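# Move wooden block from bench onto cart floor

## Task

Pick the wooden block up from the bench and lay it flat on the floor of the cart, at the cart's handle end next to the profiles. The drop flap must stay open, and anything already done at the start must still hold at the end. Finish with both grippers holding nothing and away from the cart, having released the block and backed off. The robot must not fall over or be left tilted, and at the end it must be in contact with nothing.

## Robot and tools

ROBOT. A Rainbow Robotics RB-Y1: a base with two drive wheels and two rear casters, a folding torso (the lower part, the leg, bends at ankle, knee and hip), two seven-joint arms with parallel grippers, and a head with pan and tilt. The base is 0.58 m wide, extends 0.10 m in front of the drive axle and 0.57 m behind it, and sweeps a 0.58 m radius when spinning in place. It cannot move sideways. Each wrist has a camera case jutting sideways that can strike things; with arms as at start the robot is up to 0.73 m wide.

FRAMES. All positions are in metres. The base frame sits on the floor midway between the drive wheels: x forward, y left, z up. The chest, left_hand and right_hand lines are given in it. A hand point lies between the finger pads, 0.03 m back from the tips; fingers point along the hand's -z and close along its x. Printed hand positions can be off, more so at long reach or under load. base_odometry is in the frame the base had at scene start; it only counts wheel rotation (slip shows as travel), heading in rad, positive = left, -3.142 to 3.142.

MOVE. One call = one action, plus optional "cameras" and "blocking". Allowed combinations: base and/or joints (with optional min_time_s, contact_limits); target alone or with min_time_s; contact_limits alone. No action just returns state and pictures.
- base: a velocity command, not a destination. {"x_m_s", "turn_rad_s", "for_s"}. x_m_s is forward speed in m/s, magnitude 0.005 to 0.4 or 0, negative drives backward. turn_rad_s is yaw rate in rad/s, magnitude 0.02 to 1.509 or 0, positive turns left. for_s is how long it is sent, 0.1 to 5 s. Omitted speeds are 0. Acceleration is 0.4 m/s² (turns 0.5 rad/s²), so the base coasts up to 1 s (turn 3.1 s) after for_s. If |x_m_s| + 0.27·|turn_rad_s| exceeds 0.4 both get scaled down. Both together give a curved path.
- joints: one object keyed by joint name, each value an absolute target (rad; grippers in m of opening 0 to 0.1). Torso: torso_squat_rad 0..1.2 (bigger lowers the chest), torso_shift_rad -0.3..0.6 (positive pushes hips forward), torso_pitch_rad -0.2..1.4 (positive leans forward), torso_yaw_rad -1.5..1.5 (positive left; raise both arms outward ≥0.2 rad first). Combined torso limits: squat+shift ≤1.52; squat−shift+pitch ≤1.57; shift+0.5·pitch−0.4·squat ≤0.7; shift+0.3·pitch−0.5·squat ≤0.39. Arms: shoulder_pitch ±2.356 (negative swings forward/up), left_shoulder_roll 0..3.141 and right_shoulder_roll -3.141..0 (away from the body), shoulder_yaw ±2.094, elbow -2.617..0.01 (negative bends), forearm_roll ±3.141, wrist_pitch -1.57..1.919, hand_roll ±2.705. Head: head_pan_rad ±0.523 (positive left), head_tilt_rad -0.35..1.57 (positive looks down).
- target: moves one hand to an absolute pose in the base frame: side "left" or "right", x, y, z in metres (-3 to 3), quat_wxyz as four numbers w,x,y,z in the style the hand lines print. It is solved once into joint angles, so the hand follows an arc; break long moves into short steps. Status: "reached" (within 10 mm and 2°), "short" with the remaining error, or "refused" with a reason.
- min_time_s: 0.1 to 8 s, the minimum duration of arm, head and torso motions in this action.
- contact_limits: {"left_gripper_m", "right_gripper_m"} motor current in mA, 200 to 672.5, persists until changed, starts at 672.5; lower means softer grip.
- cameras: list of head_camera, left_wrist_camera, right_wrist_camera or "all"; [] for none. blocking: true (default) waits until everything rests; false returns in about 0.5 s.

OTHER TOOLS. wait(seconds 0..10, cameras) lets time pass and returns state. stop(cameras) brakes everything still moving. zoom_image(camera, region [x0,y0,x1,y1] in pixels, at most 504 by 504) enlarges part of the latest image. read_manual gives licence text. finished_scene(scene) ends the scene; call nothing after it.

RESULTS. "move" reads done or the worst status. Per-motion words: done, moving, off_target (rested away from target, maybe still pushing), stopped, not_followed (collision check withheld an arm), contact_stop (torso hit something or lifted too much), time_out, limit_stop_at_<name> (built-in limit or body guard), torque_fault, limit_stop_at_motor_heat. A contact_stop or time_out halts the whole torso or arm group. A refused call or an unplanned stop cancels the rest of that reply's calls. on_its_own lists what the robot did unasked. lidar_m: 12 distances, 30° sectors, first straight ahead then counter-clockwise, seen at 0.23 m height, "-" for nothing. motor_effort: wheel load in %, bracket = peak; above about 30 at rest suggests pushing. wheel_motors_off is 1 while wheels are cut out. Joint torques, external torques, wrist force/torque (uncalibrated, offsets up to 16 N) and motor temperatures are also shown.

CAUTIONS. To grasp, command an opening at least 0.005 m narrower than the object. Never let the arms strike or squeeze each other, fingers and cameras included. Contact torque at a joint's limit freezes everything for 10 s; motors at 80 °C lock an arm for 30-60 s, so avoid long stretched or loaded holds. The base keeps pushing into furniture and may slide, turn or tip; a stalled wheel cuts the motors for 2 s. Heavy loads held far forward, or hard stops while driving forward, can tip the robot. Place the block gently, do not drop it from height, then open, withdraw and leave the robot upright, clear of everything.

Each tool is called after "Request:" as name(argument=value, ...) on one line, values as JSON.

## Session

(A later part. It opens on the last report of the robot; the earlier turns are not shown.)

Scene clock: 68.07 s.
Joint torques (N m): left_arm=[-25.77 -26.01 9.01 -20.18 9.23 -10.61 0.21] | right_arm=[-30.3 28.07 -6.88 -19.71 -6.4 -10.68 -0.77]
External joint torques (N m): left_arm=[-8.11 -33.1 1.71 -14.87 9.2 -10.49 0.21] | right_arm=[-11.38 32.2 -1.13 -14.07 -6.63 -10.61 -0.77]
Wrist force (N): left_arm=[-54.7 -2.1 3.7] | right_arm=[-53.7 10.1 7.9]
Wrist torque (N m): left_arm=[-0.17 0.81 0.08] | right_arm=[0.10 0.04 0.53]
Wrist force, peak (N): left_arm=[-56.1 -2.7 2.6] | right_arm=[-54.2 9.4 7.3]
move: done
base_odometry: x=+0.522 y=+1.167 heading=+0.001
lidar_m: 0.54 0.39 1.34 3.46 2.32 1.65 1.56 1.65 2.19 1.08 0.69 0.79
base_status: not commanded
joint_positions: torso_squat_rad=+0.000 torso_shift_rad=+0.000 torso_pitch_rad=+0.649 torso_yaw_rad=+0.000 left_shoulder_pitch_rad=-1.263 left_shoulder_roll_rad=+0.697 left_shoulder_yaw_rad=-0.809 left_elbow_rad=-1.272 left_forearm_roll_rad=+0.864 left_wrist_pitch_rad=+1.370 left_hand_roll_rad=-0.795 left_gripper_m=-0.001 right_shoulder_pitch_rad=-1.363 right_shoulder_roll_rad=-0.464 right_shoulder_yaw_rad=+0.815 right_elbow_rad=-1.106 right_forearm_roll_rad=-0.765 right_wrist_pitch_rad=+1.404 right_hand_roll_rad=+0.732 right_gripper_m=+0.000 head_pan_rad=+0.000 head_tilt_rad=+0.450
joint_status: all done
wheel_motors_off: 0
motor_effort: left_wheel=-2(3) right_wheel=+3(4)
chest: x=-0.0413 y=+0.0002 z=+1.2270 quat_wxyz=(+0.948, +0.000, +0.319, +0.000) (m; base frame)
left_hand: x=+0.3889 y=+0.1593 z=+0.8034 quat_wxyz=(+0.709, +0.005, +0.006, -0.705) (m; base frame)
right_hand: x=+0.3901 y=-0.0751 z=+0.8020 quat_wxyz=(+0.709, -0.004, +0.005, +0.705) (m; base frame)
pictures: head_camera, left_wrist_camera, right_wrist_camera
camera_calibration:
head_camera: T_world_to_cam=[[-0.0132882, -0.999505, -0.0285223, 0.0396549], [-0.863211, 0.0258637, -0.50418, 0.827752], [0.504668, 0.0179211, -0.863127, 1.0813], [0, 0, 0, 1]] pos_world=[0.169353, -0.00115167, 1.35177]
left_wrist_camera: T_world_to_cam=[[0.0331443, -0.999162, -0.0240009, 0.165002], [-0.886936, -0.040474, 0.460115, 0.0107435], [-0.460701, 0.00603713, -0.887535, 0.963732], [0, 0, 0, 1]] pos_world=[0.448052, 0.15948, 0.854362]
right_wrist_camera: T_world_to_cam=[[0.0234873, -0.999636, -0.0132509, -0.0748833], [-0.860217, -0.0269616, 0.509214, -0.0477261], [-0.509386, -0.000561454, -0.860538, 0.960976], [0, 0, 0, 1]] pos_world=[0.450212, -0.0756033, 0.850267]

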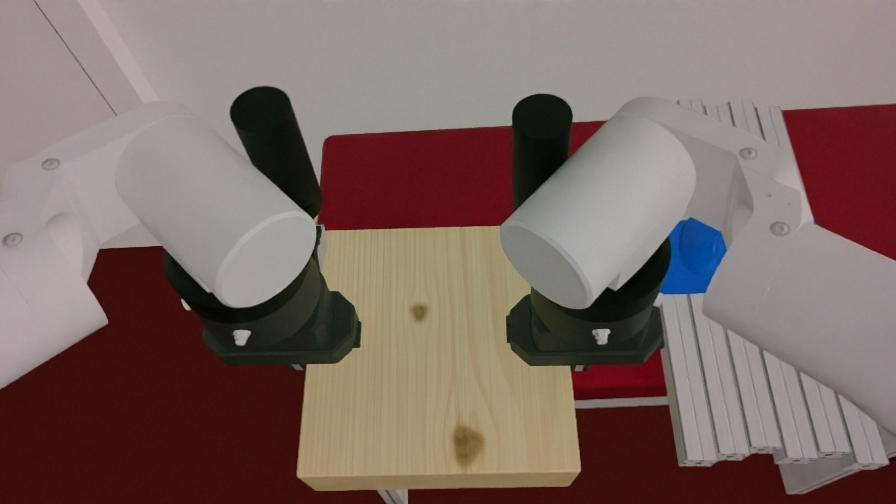

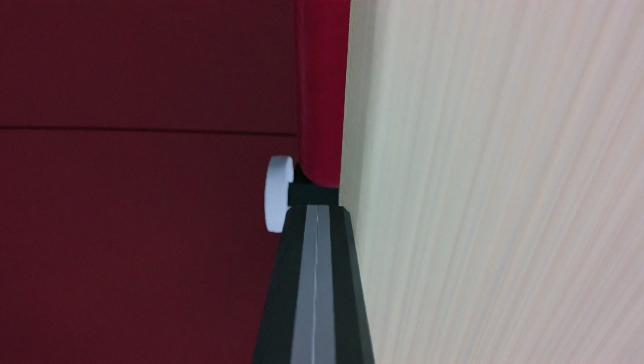

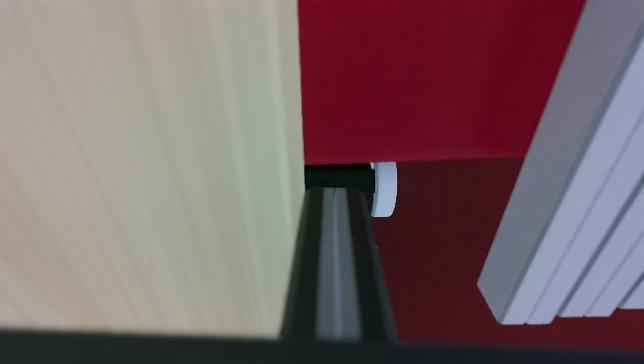

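Request:
move(joints={"torso_pitch_rad": 0.54}, min_time_s=1)

Request:
move(base={"x_m_s": -0.25, "for_s": 2.12})

Request:
move(base={"turn_rad_s": -0.6, "for_s": 2.618}, joints={"torso_pitch_rad": 0.65, "left_shoulder_pitch_rad": -1.2345, "left_shoulder_roll_rad": 0.564, "left_shoulder_yaw_rad": -0.8705, "left_elbow_rad": -1.0645, "left_forearm_roll_rad": 0.7725, "left_wrist_pitch_rad": 1.2125, "left_hand_roll_rad": -0.826, "right_shoulder_pitch_rad": -1.331, "right_shoulder_roll_rad": -0.342, "right_shoulder_yaw_rad": 0.874, "right_elbow_rad": -0.872, "right_forearm_roll_rad": -0.676, "right_wrist_pitch_rad": 1.207, "right_hand_roll_rad": 0.768}, min_time_s=3)

Request:
move(base={"x_m_s": 0.31, "for_s": 4.88}, joints={"head_tilt_rad": 0.5})

Request:
move(base={"turn_rad_s": 0.6, "for_s": 2.672}, cameras=["head_camera"])

Scene clock: 75.83 s.
Joint torques (N m): left_arm=[-31.06 -20.95 14.05 -21.72 9.04 -9.58 0.08] | right_arm=[-34.92 26.11 -10.01 -23.16 -7.4 -8.88 -0.72]
External joint torques (N m): left_arm=[-11.8 -28.5 6.13 -16.68 9.16 -9.31 0.07] | right_arm=[-14.5 31.04 -3.72 -17.76 -7.78 -8.67 -0.72]
Wrist force (N): left_arm=[-47.4 -0.1 -18.9] | right_arm=[-48.6 1.5 -17.6]
Wrist torque (N m): left_arm=[-0.17 1.17 -0.35] | right_arm=[-0.17 0.35 0.43]
Wrist force, peak (N): left_arm=[-55.7 -2.0 2.5] | right_arm=[-53.9 10.0 8.1]
move: done
base_odometry: x=+0.522 y=+1.167 heading=+0.001
lidar_m: 0.55 0.38 1.32 3.48 2.32 1.64 1.57 1.64 2.19 1.08 0.68 0.80
base_status: not commanded
joint_positions: torso_squat_rad=+0.000 torso_shift_rad=+0.000 torso_pitch_rad=+0.541 torso_yaw_rad=+0.000 left_shoulder_pitch_rad=-1.262 left_shoulder_roll_rad=+0.696 left_shoulder_yaw_rad=-0.810 left_elbow_rad=-1.272 left_forearm_roll_rad=+0.864 left_wrist_pitch_rad=+1.369 left_hand_roll_rad=-0.795 left_gripper_m=-0.001 right_shoulder_pitch_rad=-1.362 right_shoulder_roll_rad=-0.464 right_shoulder_yaw_rad=+0.816 right_elbow_rad=-1.105 right_forearm_roll_rad=-0.765 right_wrist_pitch_rad=+1.403 right_hand_roll_rad=+0.732 right_gripper_m=+0.000 head_pan_rad=+0.000 head_tilt_rad=+0.450
joint_status: all done
wheel_motors_off: 0
motor_effort: left_wheel=-3(4) right_wheel=+4(6)
chest: x=-0.0685 y=+0.0002 z=+1.2458 quat_wxyz=(+0.964, +0.000, +0.267, +0.000) (m; base frame)
left_hand: x=+0.4041 y=+0.1589 z=+0.8703 quat_wxyz=(+0.708, +0.042, -0.032, -0.704) (m; base frame)
right_hand: x=+0.4060 y=-0.0755 z=+0.8692 quat_wxyz=(+0.708, -0.042, -0.032, +0.704) (m; base frame)
pictures: none

Scene clock: 78.93 s.
Joint torques (N m): left_arm=[-31.72 -20.38 14.26 -21.81 8.93 -9.56 0.13] | right_arm=[-35.87 25.87 -9.99 -23.44 -7.43 -8.86 -0.67]
External joint torques (N m): left_arm=[-12.46 -27.92 6.34 -16.77 9.04 -9.28 0.12] | right_arm=[-15.46 30.8 -3.71 -18.04 -7.82 -8.66 -0.66]
Wrist force (N): left_arm=[-48.6 0.6 -19.4] | right_arm=[-48.5 1.9 -17.7]
Wrist torque (N m): left_arm=[-0.17 1.03 -0.35] | right_arm=[-0.23 0.36 0.44]
Wrist force, peak (N): left_arm=[-48.8 -0.4 -20.3] | right_arm=[-49.2 2.2 -18.2]
move: done
base_odometry: x=-0.011 y=+1.167 heading=+0.000
lidar_m: 0.91 1.57 2.07 4.44 1.54 1.09 1.03 1.09 1.45 3.64 1.31 1.08
base_status: done (sent for 2.13 of 2.13 s)
joint_positions: torso_squat_rad=+0.000 torso_shift_rad=+0.000 torso_pitch_rad=+0.541 torso_yaw_rad=+0.000 left_shoulder_pitch_rad=-1.262 left_shoulder_roll_rad=+0.696 left_shoulder_yaw_rad=-0.810 left_elbow_rad=-1.272 left_forearm_roll_rad=+0.864 left_wrist_pitch_rad=+1.369 left_hand_roll_rad=-0.795 left_gripper_m=-0.001 right_shoulder_pitch_rad=-1.362 right_shoulder_roll_rad=-0.464 right_shoulder_yaw_rad=+0.816 right_elbow_rad=-1.105 right_forearm_roll_rad=-0.765 right_wrist_pitch_rad=+1.403 right_hand_roll_rad=+0.732 right_gripper_m=+0.000 head_pan_rad=+0.000 head_tilt_rad=+0.450
joint_status: not commanded
wheel_motors_off: 0
motor_effort: left_wheel=-9(23) right_wheel=+10(36)
chest: x=-0.0685 y=+0.0002 z=+1.2458 quat_wxyz=(+0.964, +0.000, +0.267, +0.000) (m; base frame)
left_hand: x=+0.4040 y=+0.1589 z=+0.8701 quat_wxyz=(+0.708, +0.042, -0.032, -0.704) (m; base frame)
right_hand: x=+0.4059 y=-0.0756 z=+0.8691 quat_wxyz=(+0.708, -0.042, -0.032, +0.704) (m; base frame)
pictures: none

Scene clock: 83.10 s.
Joint torques (N m): left_arm=[-27.82 -23.01 10.87 -22.41 8.46 -8.54 0.03] | right_arm=[-32.13 30.26 -8.06 -25.05 -7.16 -7.97 -0.22]
External joint torques (N m): left_arm=[-10.82 -28.73 5.02 -17.25 8.49 -8.46 0.02] | right_arm=[-14.12 33.13 -3.77 -19.84 -7.46 -7.92 -0.22]
Wrist force (N): left_arm=[-45.6 0.3 -19.3] | right_arm=[-46.5 1.3 -20.3]
Wrist torque (N m): left_arm=[0.03 1.00 -0.20] | right_arm=[-0.19 0.35 0.22]
Wrist force, peak (N): left_arm=[-73.0 0.5 -19.3] | right_arm=[-72.2 2.3 -20.7]
move: done
base_odometry: x=-0.011 y=+1.167 heading=-1.579
lidar_m: 3.40 1.31 1.09 0.90 1.56 2.04 4.44 1.59 1.12 1.05 1.06 1.40
base_status: done (sent for 2.63 of 2.63 s)
joint_positions: torso_squat_rad=+0.000 torso_shift_rad=+0.000 torso_pitch_rad=+0.651 torso_yaw_rad=+0.000 left_shoulder_pitch_rad=-1.232 left_shoulder_roll_rad=+0.571 left_shoulder_yaw_rad=-0.871 left_elbow_rad=-1.060 left_forearm_roll_rad=+0.770 left_wrist_pitch_rad=+1.215 left_hand_roll_rad=-0.826 left_gripper_m=+0.000 right_shoulder_pitch_rad=-1.328 right_shoulder_roll_rad=-0.350 right_shoulder_yaw_rad=+0.875 right_elbow_rad=-0.867 right_forearm_roll_rad=-0.674 right_wrist_pitch_rad=+1.209 right_hand_roll_rad=+0.768 right_gripper_m=+0.000 head_pan_rad=+0.000 head_tilt_rad=+0.450
joint_status: all done
wheel_motors_off: 0
motor_effort: left_wheel=+16(45) right_wheel=-2(46)
chest: x=-0.0403 y=+0.0001 z=+1.2267 quat_wxyz=(+0.948, +0.000, +0.320, +0.000) (m; base frame)
left_hand: x=+0.3720 y=+0.1546 z=+0.7391 quat_wxyz=(+0.705, +0.019, +0.016, -0.709) (m; base frame)
right_hand: x=+0.3750 y=-0.0782 z=+0.7364 quat_wxyz=(+0.704, -0.027, +0.010, +0.709) (m; base frame)
pictures: none

Scene clock: 89.03 s.
Joint torques (N m): left_arm=[-28.44 -23.33 11.42 -22.9 8.64 -8.43 0.1] | right_arm=[-32.98 29.14 -8.02 -25.04 -7.41 -7.85 -0.25]
External joint torques (N m): left_arm=[-11.44 -29.05 5.57 -17.75 8.66 -8.34 0.09] | right_arm=[-14.97 31.99 -3.74 -19.83 -7.71 -7.8 -0.25]
Wrist force (N): left_arm=[-45.9 1.8 -19.9] | right_arm=[-46.6 1.4 -20.7]
Wrist torque (N m): left_arm=[-0.20 0.92 -0.23] | right_arm=[-0.22 0.32 0.25]
Wrist force, peak (N): left_arm=[-46.8 2.0 -20.4] | right_arm=[-46.8 1.6 -21.1]
move: done
base_odometry: x=-0.025 y=-0.342 heading=-1.579
lidar_m: 3.14 2.41 0.86 0.81 0.84 1.34 4.68 1.48 1.04 0.97 0.98 1.31
base_status: done (sent for 4.87 of 4.87 s)
joint_positions: torso_squat_rad=+0.000 torso_shift_rad=+0.000 torso_pitch_rad=+0.651 torso_yaw_rad=+0.000 left_shoulder_pitch_rad=-1.232 left_shoulder_roll_rad=+0.571 left_shoulder_yaw_rad=-0.872 left_elbow_rad=-1.060 left_forearm_roll_rad=+0.770 left_wrist_pitch_rad=+1.215 left_hand_roll_rad=-0.826 left_gripper_m=+0.000 right_shoulder_pitch_rad=-1.327 right_shoulder_roll_rad=-0.350 right_shoulder_yaw_rad=+0.875 right_elbow_rad=-0.867 right_forearm_roll_rad=-0.674 right_wrist_pitch_rad=+1.209 right_hand_roll_rad=+0.768 right_gripper_m=+0.000 head_pan_rad=+0.000 head_tilt_rad=+0.500
joint_status: all done
wheel_motors_off: 0
motor_effort: left_wheel=+1(47) right_wheel=-3(36)
chest: x=-0.0403 y=+0.0001 z=+1.2267 quat_wxyz=(+0.948, +0.000, +0.320, +0.000) (m; base frame)
left_hand: x=+0.3719 y=+0.1546 z=+0.7389 quat_wxyz=(+0.705, +0.019, +0.016, -0.709) (m; base frame)
right_hand: x=+0.3748 y=-0.0781 z=+0.7362 quat_wxyz=(+0.704, -0.027, +0.010, +0.709) (m; base frame)
pictures: none

Scene clock: 93.23 s.
Joint torques (N m): left_arm=[-28.33 -23.37 11.46 -22.93 8.61 -8.54 0.13] | right_arm=[-33.02 29.09 -8.16 -25.12 -7.29 -7.96 -0.13]
External joint torques (N m): left_arm=[-11.33 -29.09 5.6 -17.78 8.63 -8.45 0.13] | right_arm=[-15.01 31.95 -3.88 -19.9 -7.58 -7.92 -0.13]
Wrist force (N): left_arm=[-45.7 1.5 -19.1] | right_arm=[-46.3 1.4 -20.4]
Wrist torque (N m): left_arm=[-0.21 0.95 -0.23] | right_arm=[-0.24 0.41 0.24]
Wrist force, peak (N): left_arm=[-46.8 1.1 -19.8] | right_arm=[-46.8 1.6 -21.1]
move: done
base_odometry: x=-0.025 y=-0.342 heading=+0.020
lidar_m: 0.81 0.84 1.88 3.97 1.39 1.00 0.95 1.01 1.38 3.58 1.16 0.85
base_status: done (sent for 2.67 of 2.67 s)
joint_positions: torso_squat_rad=+0.000 torso_shift_rad=+0.000 torso_pitch_rad=+0.651 torso_yaw_rad=+0.000 left_shoulder_pitch_rad=-1.232 left_shoulder_roll_rad=+0.571 left_shoulder_yaw_rad=-0.872 left_elbow_rad=-1.060 left_forearm_roll_rad=+0.770 left_wrist_pitch_rad=+1.215 left_hand_roll_rad=-0.826 left_gripper_m=+0.000 right_shoulder_pitch_rad=-1.327 right_shoulder_roll_rad=-0.350 right_shoulder_yaw_rad=+0.875 right_elbow_rad=-0.867 right_forearm_roll_rad=-0.674 right_wrist_pitch_rad=+1.209 right_hand_roll_rad=+0.768 right_gripper_m=+0.000 head_pan_rad=+0.000 head_tilt_rad=+0.500
joint_status: not commanded
wheel_motors_off: 0
motor_effort: left_wheel=+0(39) right_wheel=+15(34)
chest: x=-0.0403 y=+0.0001 z=+1.2267 quat_wxyz=(+0.948, +0.000, +0.320, +0.000) (m; base frame)
left_hand: x=+0.3719 y=+0.1546 z=+0.7390 quat_wxyz=(+0.705, +0.019, +0.016, -0.709) (m; base frame)
right_hand: x=+0.3748 y=-0.0781 z=+0.7362 quat_wxyz=(+0.704, -0.027, +0.010, +0.709) (m; base frame)
pictures: head_camera
camera_calibration:
head_camera: T_world_to_cam=[[-0.0148835, -0.999504, -0.027751, 0.0387657], [-0.888154, 0.0259642, -0.458812, 0.768799], [0.459305, 0.0178185, -0.8881, 1.11886], [0, 0, 0, 1]] pos_world=[0.169492, -0.00115111, 1.34747]

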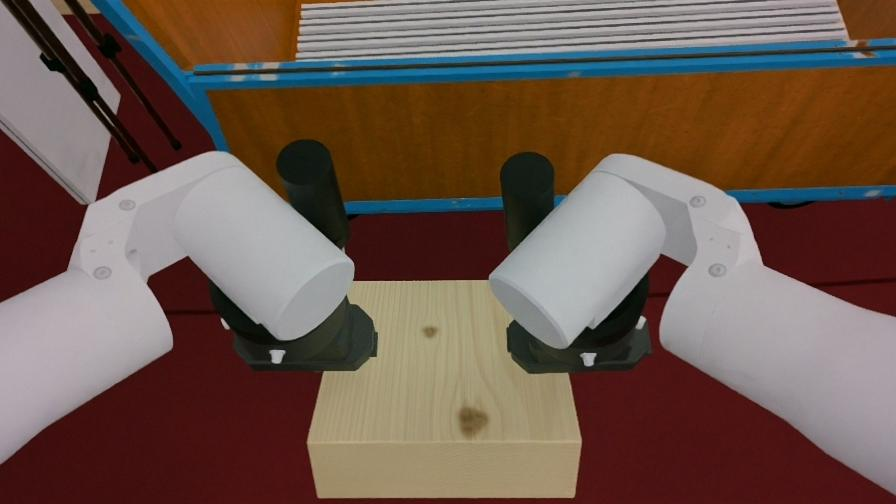

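Request:
move(base={"turn_rad_s": 0.06, "for_s": 0.5})

Request:
move(base={"x_m_s": 0.2, "for_s": 1.95})

Request:
move(base={"turn_rad_s": -0.04, "for_s": 0.467}, cameras=["head_camera"])

Scene clock: 111.93 s.
Joint torques (N m): left_arm=[-28.13 -23.08 11.31 -22.94 8.59 -8.5 0.04] | right_arm=[-32.83 29.14 -7.99 -25.27 -7.3 -7.93 -0.18]
External joint torques (N m): left_arm=[-11.14 -28.8 5.46 -17.79 8.62 -8.42 0.04] | right_arm=[-14.83 32 -3.71 -20.05 -7.6 -7.88 -0.18]
Motor temperatures (°C): left_arm=[32 29 32 39 36 35 37] | right_arm=[37 32 31 36 38 39 34]
Wrist force (N): left_arm=[-45.8 1.6 -20.9] | right_arm=[-46.1 1.6 -20.9]
Wrist torque (N m): left_arm=[-0.20 0.97 -0.22] | right_arm=[-0.24 0.41 0.25]
Wrist force, peak (N): left_arm=[-46.9 1.4 -20.4] | right_arm=[-47.5 2.0 -20.8]
move: done
base_odometry: x=-0.025 y=-0.342 heading=+0.049
lidar_m: 0.81 0.85 1.88 3.56 1.34 0.99 0.95 1.02 1.41 4.04 1.14 0.85
base_status: done (sent for 0.5 of 0.5 s)
joint_positions: torso_squat_rad=+0.000 torso_shift_rad=+0.000 torso_pitch_rad=+0.651 torso_yaw_rad=+0.000 left_shoulder_pitch_rad=-1.232 left_shoulder_roll_rad=+0.571 left_shoulder_yaw_rad=-0.872 left_elbow_rad=-1.060 left_forearm_roll_rad=+0.770 left_wrist_pitch_rad=+1.215 left_hand_roll_rad=-0.826 left_gripper_m=+0.000 right_shoulder_pitch_rad=-1.327 right_shoulder_roll_rad=-0.350 right_shoulder_yaw_rad=+0.875 right_elbow_rad=-0.867 right_forearm_roll_rad=-0.674 right_wrist_pitch_rad=+1.209 right_hand_roll_rad=+0.768 right_gripper_m=+0.000 head_pan_rad=+0.000 head_tilt_rad=+0.500
joint_status: not commanded
wheel_motors_off: 0
motor_effort: left_wheel=-2(20) right_wheel=+18(35)
chest: x=-0.0403 y=+0.0001 z=+1.2267 quat_wxyz=(+0.948, +0.000, +0.320, +0.000) (m; base frame)
left_hand: x=+0.3719 y=+0.1546 z=+0.7389 quat_wxyz=(+0.705, +0.019, +0.016, -0.709) (m; base frame)
right_hand: x=+0.3748 y=-0.0782 z=+0.7362 quat_wxyz=(+0.704, -0.027, +0.010, +0.709) (m; base frame)
pictures: none

Scene clock: 114.70 s.
Joint torques (N m): left_arm=[-28.46 -23.84 11.44 -23.34 8.84 -8.66 0.09] | right_arm=[-32.95 27.7 -8.22 -23.76 -6.12 -9.95 -0.4]
External joint torques (N m): left_arm=[-11.46 -29.57 5.58 -18.2 8.87 -8.58 0.09] | right_arm=[-14.94 30.55 -3.94 -18.54 -6.42 -9.88 -0.39]
Wrist force (N): left_arm=[-46.9 1.1 -19.8] | right_arm=[-49.1 11.4 -6.2]
Wrist torque (N m): left_arm=[-0.19 1.06 -0.28] | right_arm=[-0.03 0.23 0.37]
Wrist force, peak (N): left_arm=[-48.5 1.0 -18.7] | right_arm=[-50.2 15.3 0.9]
move: done
base_odometry: x=+0.368 y=-0.323 heading=+0.049
lidar_m: 0.41 0.44 0.94 4.98 1.89 1.39 1.34 1.43 1.97 4.46 0.57 0.43
base_status: done (sent for 1.97 of 1.97 s)
joint_positions: torso_squat_rad=+0.000 torso_shift_rad=+0.000 torso_pitch_rad=+0.650 torso_yaw_rad=+0.000 left_shoulder_pitch_rad=-1.231 left_shoulder_roll_rad=+0.571 left_shoulder_yaw_rad=-0.872 left_elbow_rad=-1.060 left_forearm_roll_rad=+0.770 left_wrist_pitch_rad=+1.215 left_hand_roll_rad=-0.826 left_gripper_m=-0.001 right_shoulder_pitch_rad=-1.327 right_shoulder_roll_rad=-0.350 right_shoulder_yaw_rad=+0.875 right_elbow_rad=-0.867 right_forearm_roll_rad=-0.674 right_wrist_pitch_rad=+1.210 right_hand_roll_rad=+0.768 right_gripper_m=+0.000 head_pan_rad=+0.000 head_tilt_rad=+0.500
joint_status: not commanded
wheel_motors_off: 0
motor_effort: left_wheel=+4(33) right_wheel=+0(46)
chest: x=-0.0406 y=+0.0001 z=+1.2267 quat_wxyz=(+0.948, +0.000, +0.320, +0.000) (m; base frame)
left_hand: x=+0.3718 y=+0.1548 z=+0.7392 quat_wxyz=(+0.705, +0.019, +0.016, -0.709) (m; base frame)
right_hand: x=+0.3745 y=-0.0779 z=+0.7365 quat_wxyz=(+0.704, -0.027, +0.010, +0.709) (m; base frame)
pictures: none

Scene clock: 115.57 s.
Joint torques (N m): left_arm=[-28.42 -23.83 11.45 -23.46 8.81 -8.73 0.07] | right_arm=[-32.59 27.62 -8.49 -24.87 -6.81 -8.6 -0.28]
External joint torques (N m): left_arm=[-11.42 -29.55 5.6 -18.31 8.84 -8.65 0.07] | right_arm=[-14.58 30.47 -4.21 -19.65 -7.11 -8.55 -0.28]
Wrist force (N): left_arm=[-46.0 1.4 -20.6] | right_arm=[-46.7 4.0 -19.0]
Wrist torque (N m): left_arm=[-0.13 0.89 -0.29] | right_arm=[-0.18 0.42 0.28]
Wrist force, peak (N): left_arm=[-49.9 -0.5 -17.2] | right_arm=[-47.7 3.9 -17.9]
move: done
base_odometry: x=+0.368 y=-0.323 heading=+0.031
lidar_m: 0.40 0.43 0.94 4.74 1.92 1.40 1.33 1.43 1.92 4.78 0.61 0.44
base_status: done (sent for 0.47 of 0.47 s)
joint_positions: torso_squat_rad=+0.000 torso_shift_rad=+0.000 torso_pitch_rad=+0.651 torso_yaw_rad=+0.000 left_shoulder_pitch_rad=-1.231 left_shoulder_roll_rad=+0.571 left_shoulder_yaw_rad=-0.872 left_elbow_rad=-1.060 left_forearm_roll_rad=+0.770 left_wrist_pitch_rad=+1.215 left_hand_roll_rad=-0.826 left_gripper_m=-0.001 right_shoulder_pitch_rad=-1.327 right_shoulder_roll_rad=-0.349 right_shoulder_yaw_rad=+0.875 right_elbow_rad=-0.867 right_forearm_roll_rad=-0.674 right_wrist_pitch_rad=+1.209 right_hand_roll_rad=+0.768 right_gripper_m=+0.000 head_pan_rad=+0.000 head_tilt_rad=+0.500
joint_status: not commanded
wheel_motors_off: 0
motor_effort: left_wheel=+7(26) right_wheel=-9(21)
chest: x=-0.0405 y=+0.0001 z=+1.2267 quat_wxyz=(+0.948, +0.000, +0.320, +0.000) (m; base frame)
left_hand: x=+0.3718 y=+0.1548 z=+0.7391 quat_wxyz=(+0.705, +0.019, +0.016, -0.709) (m; base frame)
right_hand: x=+0.3746 y=-0.0778 z=+0.7364 quat_wxyz=(+0.704, -0.027, +0.010, +0.709) (m; base frame)
pictures: head_camera
camera_calibration:
head_camera: T_world_to_cam=[[-0.0148733, -0.999504, -0.027758, 0.0387716], [-0.88799, 0.0259648, -0.45913, 0.768978], [0.459623, 0.01782, -0.887935, 1.11881], [0, 0, 0, 1]] pos_world=[0.169192, -0.00115111, 1.34757]

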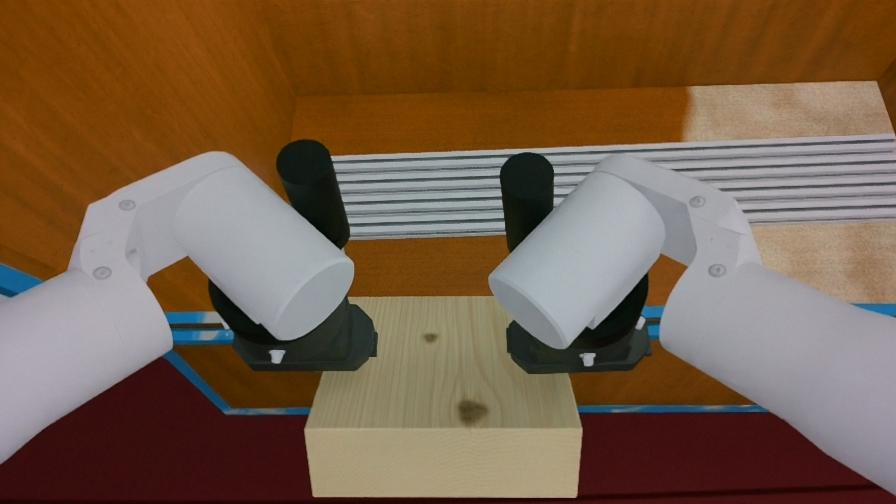

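Request:
move(joints={"torso_pitch_rad": 0.57}, min_time_s=1)

Request:
move(base={"x_m_s": 0.12, "for_s": 1.675}, joints={"torso_shift_rad": 0.09, "head_tilt_rad": 0.6}, min_time_s=1.6)

Request:
move(joints={"torso_squat_rad": 0.5, "torso_shift_rad": 0.103, "torso_pitch_rad": 0.65}, min_time_s=2, cameras=["head_camera"])

Scene clock: 127.00 s.
Joint torques (N m): left_arm=[-30.24 -23.29 12.12 -23.43 8.69 -8.85 0.16] | right_arm=[-34.5 26.63 -8.6 -24.93 -6.93 -8.25 -0.28]
External joint torques (N m): left_arm=[-11.83 -29.5 5.79 -18.38 8.81 -8.65 0.16] | right_arm=[-15.18 30.19 -3.93 -19.79 -7.33 -8.1 -0.28]
Wrist force (N): left_arm=[-46.1 0.0 -20.8] | right_arm=[-46.0 2.8 -20.4]
Wrist torque (N m): left_arm=[-0.06 0.94 -0.30] | right_arm=[-0.24 0.43 0.25]
Wrist force, peak (N): left_arm=[-46.7 1.2 -21.1] | right_arm=[-46.6 2.3 -21.4]
move: done
base_odometry: x=+0.368 y=-0.323 heading=+0.032
lidar_m: 0.42 0.44 0.95 4.74 1.93 1.40 1.34 1.43 1.93 4.77 0.60 0.44
base_status: not commanded
joint_positions: torso_squat_rad=+0.000 torso_shift_rad=+0.000 torso_pitch_rad=+0.571 torso_yaw_rad=+0.000 left_shoulder_pitch_rad=-1.231 left_shoulder_roll_rad=+0.571 left_shoulder_yaw_rad=-0.872 left_elbow_rad=-1.060 left_forearm_roll_rad=+0.770 left_wrist_pitch_rad=+1.215 left_hand_roll_rad=-0.826 left_gripper_m=-0.001 right_shoulder_pitch_rad=-1.327 right_shoulder_roll_rad=-0.349 right_shoulder_yaw_rad=+0.875 right_elbow_rad=-0.867 right_forearm_roll_rad=-0.674 right_wrist_pitch_rad=+1.209 right_hand_roll_rad=+0.768 right_gripper_m=+0.000 head_pan_rad=+0.000 head_tilt_rad=+0.500
joint_status: all done
wheel_motors_off: 0
motor_effort: left_wheel=+7(8) right_wheel=-10(13)
chest: x=-0.0606 y=+0.0001 z=+1.2409 quat_wxyz=(+0.960, +0.000, +0.282, +0.000) (m; base frame)
left_hand: x=+0.3892 y=+0.1548 z=+0.7876 quat_wxyz=(+0.705, +0.047, -0.012, -0.707) (m; base frame)
right_hand: x=+0.3922 y=-0.0778 z=+0.7852 quat_wxyz=(+0.704, -0.055, -0.018, +0.708) (m; base frame)
pictures: none

Scene clock: 129.37 s.
Joint torques (N m): left_arm=[-30.1 -22.76 12.21 -23.38 8.5 -8.87 0.12] | right_arm=[-34.78 26.62 -8.57 -25.18 -7.12 -8.24 -0.33]
External joint torques (N m): left_arm=[-11.7 -28.97 5.87 -18.33 8.63 -8.67 0.11] | right_arm=[-15.46 30.18 -3.91 -20.03 -7.52 -8.09 -0.33]
Wrist force (N): left_arm=[-45.8 0.5 -20.7] | right_arm=[-45.7 2.8 -20.7]
Wrist torque (N m): left_arm=[-0.11 1.06 -0.26] | right_arm=[-0.31 0.46 0.22]
Wrist force, peak (N): left_arm=[-47.0 -0.6 -19.8] | right_arm=[-46.7 2.5 -21.2]
move: done
base_odometry: x=+0.568 y=-0.316 heading=+0.031
lidar_m: 0.21 0.23 0.31 1.65 2.20 1.61 1.55 1.62 2.22 0.88 0.32 0.23
base_status: done (sent for 1.67 of 1.67 s)
joint_positions: torso_squat_rad=+0.000 torso_shift_rad=+0.090 torso_pitch_rad=+0.571 torso_yaw_rad=+0.000 left_shoulder_pitch_rad=-1.231 left_shoulder_roll_rad=+0.571 left_shoulder_yaw_rad=-0.872 left_elbow_rad=-1.060 left_forearm_roll_rad=+0.770 left_wrist_pitch_rad=+1.215 left_hand_roll_rad=-0.826 left_gripper_m=-0.001 right_shoulder_pitch_rad=-1.327 right_shoulder_roll_rad=-0.349 right_shoulder_yaw_rad=+0.875 right_elbow_rad=-0.867 right_forearm_roll_rad=-0.674 right_wrist_pitch_rad=+1.209 right_hand_roll_rad=+0.768 right_gripper_m=+0.000 head_pan_rad=+0.000 head_tilt_rad=+0.600
joint_status: all done
wheel_motors_off: 0
motor_effort: left_wheel=-10(30) right_wheel=+12(44)
chest: x=+0.0024 y=+0.0001 z=+1.2380 quat_wxyz=(+0.960, +0.000, +0.282, +0.000) (m; base frame)
left_hand: x=+0.4521 y=+0.1547 z=+0.7847 quat_wxyz=(+0.705, +0.047, -0.012, -0.707) (m; base frame)
right_hand: x=+0.4551 y=-0.0779 z=+0.7822 quat_wxyz=(+0.704, -0.055, -0.018, +0.708) (m; base frame)
pictures: none

Scene clock: 131.83 s.
Joint torques (N m): left_arm=[-28.87 -23.08 12.04 -23.58 8.51 -8.61 0.18] | right_arm=[-33.38 27.66 -8.47 -25.29 -7.44 -8 -0.34]
External joint torques (N m): left_arm=[-11.88 -28.8 6.2 -18.43 8.54 -8.53 0.18] | right_arm=[-15.39 30.5 -4.19 -20.07 -7.74 -7.95 -0.34]
Wrist force (N): left_arm=[-45.7 1.7 -20.1] | right_arm=[-46.3 1.2 -20.8]
Wrist torque (N m): left_arm=[-0.09 0.98 -0.27] | right_arm=[-0.25 0.39 0.25]
Wrist force, peak (N): left_arm=[-46.8 1.0 -20.7] | right_arm=[-47.2 1.8 -20.3]
move: done
base_odometry: x=+0.568 y=-0.316 heading=+0.031
lidar_m: 0.20 0.22 0.32 1.64 2.24 1.61 1.54 1.63 2.21 0.88 0.32 0.22
base_status: not commanded
joint_positions: torso_squat_rad=+0.500 torso_shift_rad=+0.103 torso_pitch_rad=+0.651 torso_yaw_rad=+0.000 left_shoulder_pitch_rad=-1.231 left_shoulder_roll_rad=+0.571 left_shoulder_yaw_rad=-0.872 left_elbow_rad=-1.060 left_forearm_roll_rad=+0.770 left_wrist_pitch_rad=+1.215 left_hand_roll_rad=-0.826 left_gripper_m=-0.001 right_shoulder_pitch_rad=-1.327 right_shoulder_roll_rad=-0.349 right_shoulder_yaw_rad=+0.875 right_elbow_rad=-0.867 right_forearm_roll_rad=-0.674 right_wrist_pitch_rad=+1.209 right_hand_roll_rad=+0.768 right_gripper_m=+0.000 head_pan_rad=+0.000 head_tilt_rad=+0.600
joint_status: all done
wheel_motors_off: 0
motor_effort: left_wheel=-11(12) right_wheel=+10(15)
chest: x=+0.0229 y=+0.0001 z=+1.1377 quat_wxyz=(+0.948, +0.000, +0.320, +0.000) (m; base frame)
left_hand: x=+0.4349 y=+0.1547 z=+0.6499 quat_wxyz=(+0.705, +0.019, +0.016, -0.709) (m; base frame)
right_hand: x=+0.4377 y=-0.0779 z=+0.6472 quat_wxyz=(+0.704, -0.027, +0.010, +0.709) (m; base frame)
pictures: head_camera
camera_calibration:
head_camera: T_world_to_cam=[[-0.0175787, -0.999504, -0.0261261, 0.0354852], [-0.929541, 0.0259622, -0.367804, 0.673868], [0.368299, 0.0178198, -0.929536, 1.07878], [0, 0, 0, 1]] pos_world=[0.229698, -0.00125112, 1.25154]

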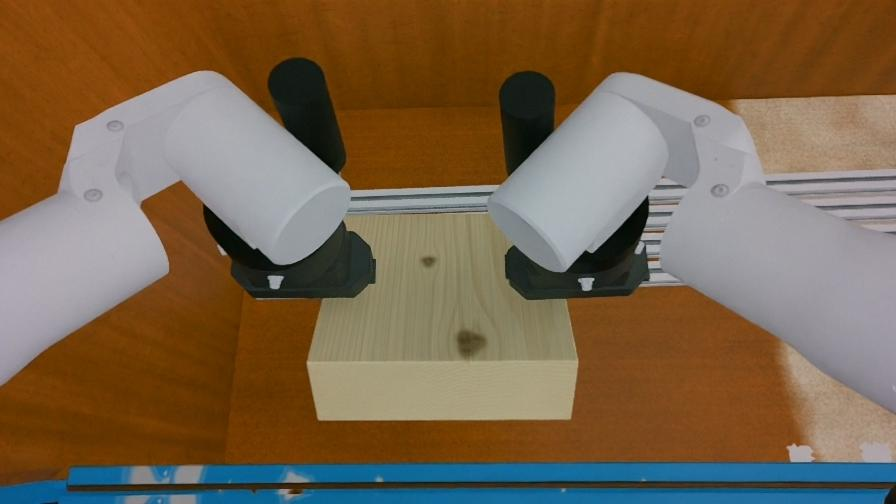

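Request:
move(joints={"torso_squat_rad": 0.93, "torso_shift_rad": 0.152}, min_time_s=2)

Request:
move(base={"x_m_s": -0.02, "for_s": 1.0}, joints={"torso_squat_rad": 1.0, "torso_shift_rad": 0.1675}, min_time_s=1.2, cameras=["head_camera"])

Scene clock: 136.93 s.
Joint torques (N m): left_arm=[-28.51 -23.23 11.95 -23.41 8.57 -8.54 0.18] | right_arm=[-33.44 27.38 -8.28 -25.31 -7.43 -7.87 -0.3]
External joint torques (N m): left_arm=[-11.52 -28.95 6.1 -18.26 8.6 -8.45 0.18] | right_arm=[-15.44 30.23 -4.01 -20.09 -7.73 -7.82 -0.3]
Wrist force (N): left_arm=[-45.6 1.2 -20.7] | right_arm=[-46.1 1.4 -20.9]
Wrist torque (N m): left_arm=[-0.18 1.04 -0.26] | right_arm=[-0.22 0.38 0.23]
Wrist force, peak (N): left_arm=[-46.6 2.0 -20.7] | right_arm=[-47.2 1.2 -20.3]
move: done
base_odometry: x=+0.568 y=-0.316 heading=+0.031
lidar_m: 0.21 0.23 0.30 1.65 2.22 1.60 1.55 1.63 2.21 0.87 0.32 0.22
base_status: not commanded
joint_positions: torso_squat_rad=+0.930 torso_shift_rad=+0.152 torso_pitch_rad=+0.651 torso_yaw_rad=+0.000 left_shoulder_pitch_rad=-1.231 left_shoulder_roll_rad=+0.571 left_shoulder_yaw_rad=-0.872 left_elbow_rad=-1.060 left_forearm_roll_rad=+0.770 left_wrist_pitch_rad=+1.215 left_hand_roll_rad=-0.826 left_gripper_m=-0.001 right_shoulder_pitch_rad=-1.327 right_shoulder_roll_rad=-0.349 right_shoulder_yaw_rad=+0.875 right_elbow_rad=-0.867 right_forearm_roll_rad=-0.674 right_wrist_pitch_rad=+1.209 right_hand_roll_rad=+0.768 right_gripper_m=+0.000 head_pan_rad=+0.000 head_tilt_rad=+0.600
joint_status: all done
wheel_motors_off: 0
motor_effort: left_wheel=-11(12) right_wheel=+12(13)
chest: x=+0.0230 y=+0.0001 z=+0.9403 quat_wxyz=(+0.948, +0.000, +0.320, +0.000) (m; base frame)
left_hand: x=+0.4351 y=+0.1547 z=+0.4526 quat_wxyz=(+0.705, +0.019, +0.016, -0.709) (m; base frame)
right_hand: x=+0.4379 y=-0.0779 z=+0.4498 quat_wxyz=(+0.704, -0.027, +0.010, +0.709) (m; base frame)
pictures: none

Scene clock: 138.43 s.
Joint torques (N m): left_arm=[-28.79 -23.14 11.75 -23.42 8.57 -8.54 0.12] | right_arm=[-33.15 27.04 -8.25 -25.02 -7.27 -8.13 -0.36]
External joint torques (N m): left_arm=[-11.8 -28.86 5.9 -18.27 8.59 -8.45 0.12] | right_arm=[-15.15 29.89 -3.97 -19.81 -7.57 -8.08 -0.36]
Wrist force (N): left_arm=[-45.8 1.7 -19.3] | right_arm=[-46.3 1.7 -18.0]
Wrist torque (N m): left_arm=[-0.18 1.03 -0.23] | right_arm=[-0.25 0.43 0.22]
Wrist force, peak (N): left_arm=[-47.0 1.7 -19.7] | right_arm=[-46.9 1.3 -21.2]
move: done
base_odometry: x=+0.548 y=-0.317 heading=+0.030
lidar_m: 0.23 0.25 0.35 1.65 2.17 1.59 1.52 1.61 2.19 4.11 0.36 0.25
base_status: done (sent for 1 of 1 s)
joint_positions: torso_squat_rad=+1.000 torso_shift_rad=+0.168 torso_pitch_rad=+0.651 torso_yaw_rad=+0.000 left_shoulder_pitch_rad=-1.231 left_shoulder_roll_rad=+0.571 left_shoulder_yaw_rad=-0.872 left_elbow_rad=-1.060 left_forearm_roll_rad=+0.770 left_wrist_pitch_rad=+1.215 left_hand_roll_rad=-0.826 left_gripper_m=-0.001 right_shoulder_pitch_rad=-1.327 right_shoulder_roll_rad=-0.349 right_shoulder_yaw_rad=+0.875 right_elbow_rad=-0.867 right_forearm_roll_rad=-0.674 right_wrist_pitch_rad=+1.209 right_hand_roll_rad=+0.768 right_gripper_m=+0.000 head_pan_rad=+0.000 head_tilt_rad=+0.600
joint_status: all done
wheel_motors_off: 0
motor_effort: left_wheel=-4(23) right_wheel=+8(12)
chest: x=+0.0226 y=+0.0001 z=+0.8996 quat_wxyz=(+0.948, +0.000, +0.320, +0.000) (m; base frame)
left_hand: x=+0.4347 y=+0.1547 z=+0.4119 quat_wxyz=(+0.705, +0.019, +0.016, -0.709) (m; base frame)
right_hand: x=+0.4376 y=-0.0779 z=+0.4093 quat_wxyz=(+0.704, -0.027, +0.010, +0.709) (m; base frame)
pictures: head_camera
camera_calibration:
head_camera: T_world_to_cam=[[-0.017573, -0.999504, -0.0261309, 0.0292673], [-0.929459, 0.0259627, -0.36801, 0.586335], [0.368506, 0.0178206, -0.929454, 0.857492], [0, 0, 0, 1]] pos_world=[0.229498, -0.00125112, 1.01354]

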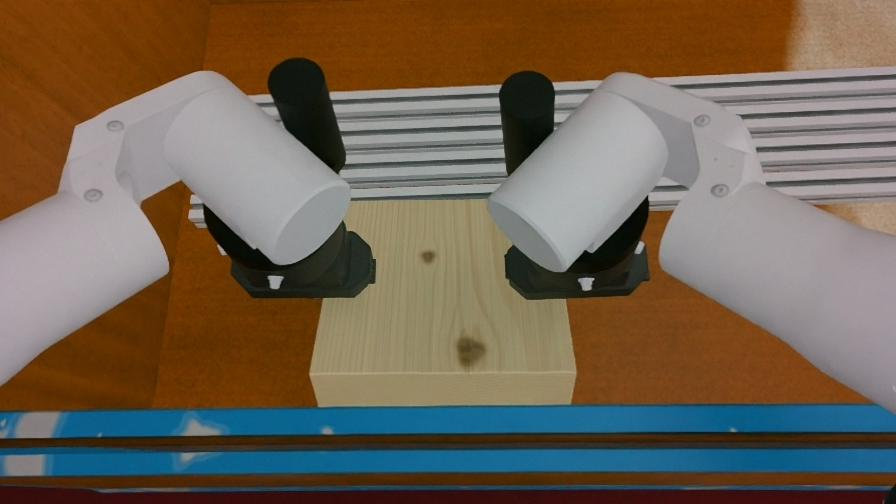

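Request:
move(base={"x_m_s": -0.015, "for_s": 0.8}, joints={"torso_squat_rad": 1.04, "torso_shift_rad": 0.179}, min_time_s=1)

Request:
move(base={"x_m_s": -0.01, "for_s": 0.5}, joints={"torso_squat_rad": 1.07, "torso_shift_rad": 0.188}, min_time_s=0.8, cameras=["head_camera"])

Scene clock: 141.57 s.
Joint torques (N m): left_arm=[-28.91 -23.3 11.62 -23.46 8.6 -8.62 0.11] | right_arm=[-32.91 27.59 -8.29 -25 -7.23 -8.13 -0.34]
External joint torques (N m): left_arm=[-11.92 -29.02 5.78 -18.31 8.63 -8.53 0.11] | right_arm=[-14.9 30.44 -4.01 -19.79 -7.53 -8.09 -0.34]
Wrist force (N): left_arm=[-45.7 1.3 -20.5] | right_arm=[-46.0 2.0 -17.5]
Wrist torque (N m): left_arm=[-0.15 1.05 -0.16] | right_arm=[-0.27 0.44 0.13]
Wrist force, peak (N): left_arm=[-46.5 1.3 -20.6] | right_arm=[-46.6 1.5 -19.5]
move: done
base_odometry: x=+0.536 y=-0.317 heading=+0.030
lidar_m: 0.25 0.27 0.36 1.64 2.17 1.59 1.52 1.59 2.16 4.17 0.37 0.26
base_status: done (sent for 0.8 of 0.8 s)
joint_positions: torso_squat_rad=+1.040 torso_shift_rad=+0.179 torso_pitch_rad=+0.651 torso_yaw_rad=+0.000 left_shoulder_pitch_rad=-1.231 left_shoulder_roll_rad=+0.571 left_shoulder_yaw_rad=-0.872 left_elbow_rad=-1.060 left_forearm_roll_rad=+0.770 left_wrist_pitch_rad=+1.215 left_hand_roll_rad=-0.826 left_gripper_m=-0.001 right_shoulder_pitch_rad=-1.327 right_shoulder_roll_rad=-0.349 right_shoulder_yaw_rad=+0.875 right_elbow_rad=-0.867 right_forearm_roll_rad=-0.674 right_wrist_pitch_rad=+1.209 right_hand_roll_rad=+0.768 right_gripper_m=+0.000 head_pan_rad=+0.000 head_tilt_rad=+0.600
joint_status: all done
wheel_motors_off: 0
motor_effort: left_wheel=+1(18) right_wheel=+3(12)
chest: x=+0.0226 y=+0.0001 z=+0.8754 quat_wxyz=(+0.948, +0.000, +0.320, +0.000) (m; base frame)
left_hand: x=+0.4348 y=+0.1547 z=+0.3878 quat_wxyz=(+0.705, +0.019, +0.016, -0.709) (m; base frame)
right_hand: x=+0.4377 y=-0.0779 z=+0.3851 quat_wxyz=(+0.704, -0.027, +0.010, +0.709) (m; base frame)
pictures: none

Scene clock: 142.67 s.
Joint torques (N m): left_arm=[-29.11 -23.18 11.76 -23.39 8.5 -8.72 0.16] | right_arm=[-32.46 27.7 -8.49 -25.08 -7.19 -8.13 -0.35]
External joint torques (N m): left_arm=[-12.11 -28.9 5.91 -18.24 8.52 -8.64 0.15] | right_arm=[-14.45 30.55 -4.2 -19.87 -7.49 -8.08 -0.35]
Wrist force (N): left_arm=[-44.4 0.2 -19.4] | right_arm=[-45.6 2.6 -15.7]
Wrist torque (N m): left_arm=[-0.12 1.13 -0.01] | right_arm=[-0.21 0.52 -0.17]
Wrist force, peak (N): left_arm=[-46.0 1.0 -20.1] | right_arm=[-46.0 1.1 -17.6]
move: done
base_odometry: x=+0.531 y=-0.318 heading=+0.030
lidar_m: 0.24 0.26 0.37 1.66 2.17 1.58 1.51 1.59 2.17 4.17 0.38 0.26
base_status: done (sent for 0.5 of 0.5 s)
joint_positions: torso_squat_rad=+1.070 torso_shift_rad=+0.188 torso_pitch_rad=+0.651 torso_yaw_rad=+0.000 left_shoulder_pitch_rad=-1.231 left_shoulder_roll_rad=+0.571 left_shoulder_yaw_rad=-0.872 left_elbow_rad=-1.060 left_forearm_roll_rad=+0.770 left_wrist_pitch_rad=+1.215 left_hand_roll_rad=-0.826 left_gripper_m=-0.001 right_shoulder_pitch_rad=-1.327 right_shoulder_roll_rad=-0.349 right_shoulder_yaw_rad=+0.875 right_elbow_rad=-0.867 right_forearm_roll_rad=-0.674 right_wrist_pitch_rad=+1.209 right_hand_roll_rad=+0.768 right_gripper_m=+0.000 head_pan_rad=+0.000 head_tilt_rad=+0.600
joint_status: all done
wheel_motors_off: 0
motor_effort: left_wheel=+2(13) right_wheel=+0(13)
chest: x=+0.0223 y=+0.0001 z=+0.8569 quat_wxyz=(+0.948, +0.000, +0.320, +0.000) (m; base frame)
left_hand: x=+0.4345 y=+0.1546 z=+0.3692 quat_wxyz=(+0.705, +0.019, +0.016, -0.709) (m; base frame)
right_hand: x=+0.4375 y=-0.0779 z=+0.3666 quat_wxyz=(+0.704, -0.027, +0.010, +0.709) (m; base frame)
pictures: head_camera
camera_calibration:
head_camera: T_world_to_cam=[[-0.0175703, -0.999504, -0.0261312, 0.0281432], [-0.929425, 0.025962, -0.368097, 0.570382], [0.368593, 0.0178194, -0.92942, 0.817768], [0, 0, 0, 1]] pos_world=[0.229198, -0.00125112, 0.970741]

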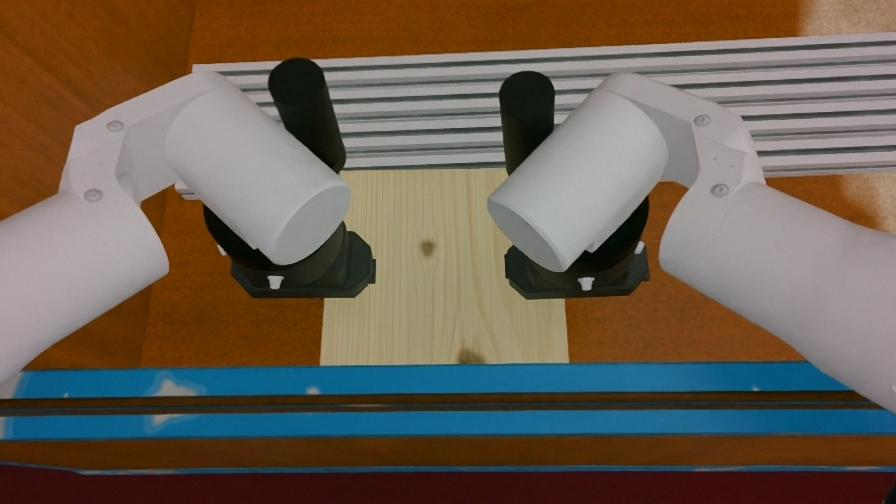

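Request:
move(joints={"torso_squat_rad": 1.079, "torso_shift_rad": 0.191}, min_time_s=0.8, cameras=["head_camera", "left_wrist_camera", "right_wrist_camera"])

Request:
zoom_image(camera="head_camera", region=[300, 130, 600, 380])

Scene clock: 145.10 s.
Joint torques (N m): left_arm=[-29.01 -23.11 12.08 -23.47 8.52 -8.75 0.11] | right_arm=[-29.95 27.03 -8.55 -23.05 -6.5 -10.58 -0.34]
External joint torques (N m): left_arm=[-12 -28.84 6.23 -18.32 8.54 -8.67 0.11] | right_arm=[-11.91 29.89 -4.26 -17.83 -6.8 -10.53 -0.33]
Wrist force (N): left_arm=[-46.8 -0.2 -19.8] | right_arm=[-51.2 12.8 9.7]
Wrist torque (N m): left_arm=[-0.07 1.20 -0.05] | right_arm=[-0.12 0.35 -0.16]
Wrist force, peak (N): left_arm=[-47.9 0.5 -20.6] | right_arm=[-51.1 12.9 10.9]
move: done
base_odometry: x=+0.531 y=-0.318 heading=+0.030
lidar_m: 0.25 0.26 0.37 1.68 2.17 1.57 1.50 1.60 2.16 4.18 0.36 0.26
base_status: not commanded
joint_positions: torso_squat_rad=+1.079 torso_shift_rad=+0.191 torso_pitch_rad=+0.650 torso_yaw_rad=+0.000 left_shoulder_pitch_rad=-1.231 left_shoulder_roll_rad=+0.571 left_shoulder_yaw_rad=-0.872 left_elbow_rad=-1.060 left_forearm_roll_rad=+0.770 left_wrist_pitch_rad=+1.215 left_hand_roll_rad=-0.826 left_gripper_m=-0.001 right_shoulder_pitch_rad=-1.328 right_shoulder_roll_rad=-0.349 right_shoulder_yaw_rad=+0.875 right_elbow_rad=-0.868 right_forearm_roll_rad=-0.674 right_wrist_pitch_rad=+1.210 right_hand_roll_rad=+0.768 right_gripper_m=+0.000 head_pan_rad=+0.000 head_tilt_rad=+0.600
joint_status: all done
wheel_motors_off: 0
motor_effort: left_wheel=+2(3) right_wheel=+1(2)
chest: x=+0.0219 y=+0.0001 z=+0.8514 quat_wxyz=(+0.948, +0.000, +0.319, +0.000) (m; base frame)
left_hand: x=+0.4345 y=+0.1546 z=+0.3641 quat_wxyz=(+0.705, +0.019, +0.016, -0.709) (m; base frame)
right_hand: x=+0.4377 y=-0.0777 z=+0.3618 quat_wxyz=(+0.704, -0.027, +0.010, +0.709) (m; base frame)
pictures: head_camera, left_wrist_camera, right_wrist_camera
camera_calibration:
head_camera: T_world_to_cam=[[-0.0176768, -0.999503, -0.0260881, 0.0279791], [-0.929108, 0.0260602, -0.36889, 0.568657], [0.369387, 0.0177178, -0.929107, 0.81254], [0, 0, 0, 1]] pos_world=[0.228696, -0.00125057, 0.965438]
left_wrist_camera: T_world_to_cam=[[0.0218388, -0.998081, -0.0579481, 0.16542], [-0.890265, -0.0457886, 0.453136, 0.257979], [-0.45492, 0.0416932, -0.889556, 0.587596], [0, 0, 0, 1]] pos_world=[0.493366, 0.152416, 0.415385]
right_wrist_camera: T_world_to_cam=[[0.0365939, -0.998984, 0.02631, -0.10437], [-0.873397, -0.0191772, 0.486632, 0.231721], [-0.485632, -0.0407868, -0.873211, 0.597501], [0, 0, 0, 1]] pos_world=[0.49637, -0.0754498, 0.411727]

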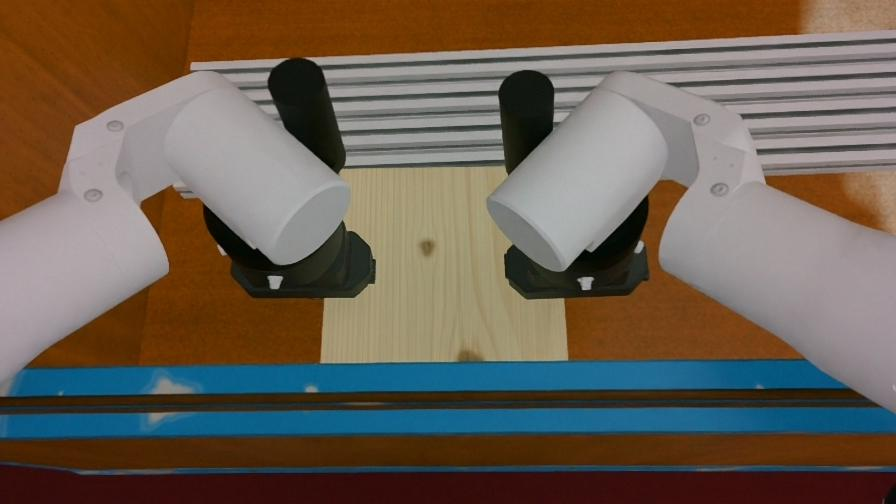

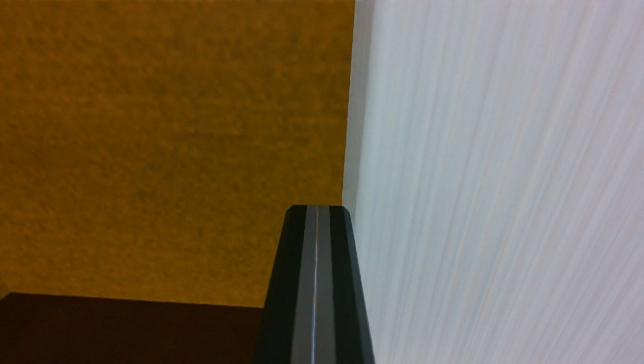

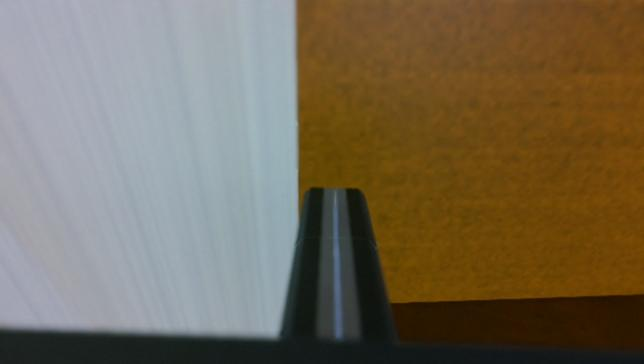

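Scaled by 1.680 from the camera's 896x504 image, which has a finer 1280x720 frame.

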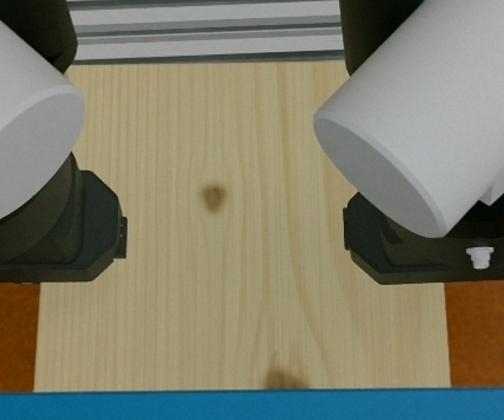

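Request:
zoom_image(camera="head_camera", region=[340, 140, 510, 190])

Request:
zoom_image(camera="head_camera", region=[540, 140, 760, 370])

Scaled by 2.965 from the camera's 896x504 image, which has a finer 1280x720 frame.

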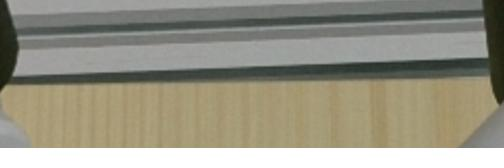

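Scaled by 2.191 from the camera's 896x504 image, which has a finer 1280x720 frame.

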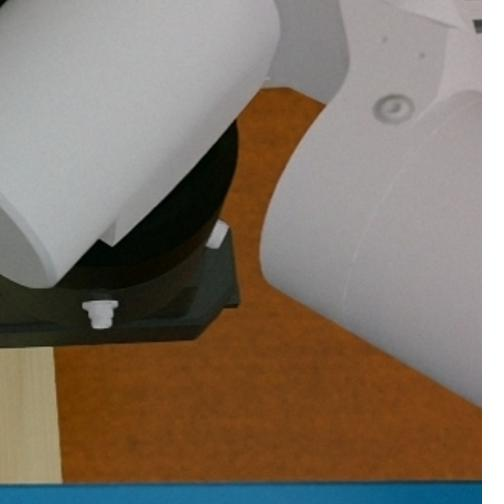

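Request:
move(base={"x_m_s": -0.01, "for_s": 0.5}, joints={"torso_squat_rad": 1.085, "torso_shift_rad": 0.193}, min_time_s=0.8, cameras=["head_camera"])

Scene clock: 153.10 s.
Joint torques (N m): left_arm=[-28.42 -25.35 11.96 -24.32 9.36 -9.28 -0.09] | right_arm=[-17.72 30.84 -5.77 -20.07 -8.82 -8.27 -0.31]
External joint torques (N m): left_arm=[-11.39 -31.1 6.09 -19.18 9.39 -9.2 -0.09] | right_arm=[0.39 33.74 -1.46 -14.84 -9.13 -8.21 -0.31]
Wrist force (N): left_arm=[-50.0 1.2 -14.9] | right_arm=[-51.8 -2.2 18.9]
Wrist torque (N m): left_arm=[-0.22 1.17 0.35] | right_arm=[-0.05 0.19 0.05]
Wrist force, peak (N): left_arm=[-50.6 2.2 -18.0] | right_arm=[-53.7 -5.0 24.8]
move: done
base_odometry: x=+0.526 y=-0.318 heading=+0.030
lidar_m: 0.25 0.27 0.37 1.68 2.16 1.55 1.51 1.58 2.16 4.18 0.37 0.28
base_status: done (sent for 0.5 of 0.5 s)
joint_positions: torso_squat_rad=+1.085 torso_shift_rad=+0.193 torso_pitch_rad=+0.649 torso_yaw_rad=+0.000 left_shoulder_pitch_rad=-1.231 left_shoulder_roll_rad=+0.571 left_shoulder_yaw_rad=-0.872 left_elbow_rad=-1.060 left_forearm_roll_rad=+0.770 left_wrist_pitch_rad=+1.215 left_hand_roll_rad=-0.826 left_gripper_m=-0.001 right_shoulder_pitch_rad=-1.331 right_shoulder_roll_rad=-0.350 right_shoulder_yaw_rad=+0.874 right_elbow_rad=-0.868 right_forearm_roll_rad=-0.674 right_wrist_pitch_rad=+1.209 right_hand_roll_rad=+0.768 right_gripper_m=+0.000 head_pan_rad=+0.000 head_tilt_rad=+0.600
joint_status: all done
wheel_motors_off: 0
motor_effort: left_wheel=+1(10) right_wheel=-3(11)
chest: x=+0.0216 y=+0.0001 z=+0.8478 quat_wxyz=(+0.948, +0.000, +0.319, +0.000) (m; base frame)
left_hand: x=+0.4347 y=+0.1551 z=+0.3608 quat_wxyz=(+0.705, +0.020, +0.016, -0.709) (m; base frame)
right_hand: x=+0.4398 y=-0.0772 z=+0.3600 quat_wxyz=(+0.704, -0.029, +0.007, +0.710) (m; base frame)
pictures: head_camera
camera_calibration:
head_camera: T_world_to_cam=[[-0.0175601, -0.999506, -0.0260659, 0.0278332], [-0.928828, 0.0259572, -0.369602, 0.567557], [0.370096, 0.0177205, -0.928825, 0.80913], [0, 0, 0, 1]] pos_world=[0.228195, -0.00125088, 0.962036]

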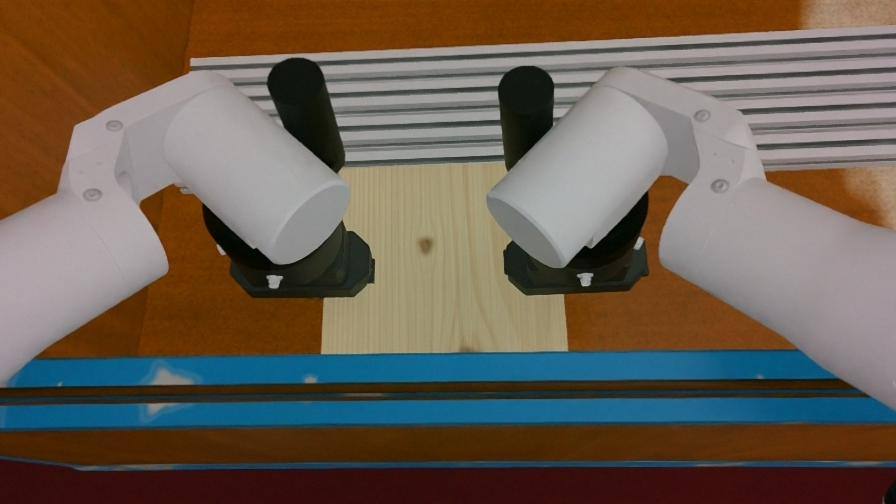

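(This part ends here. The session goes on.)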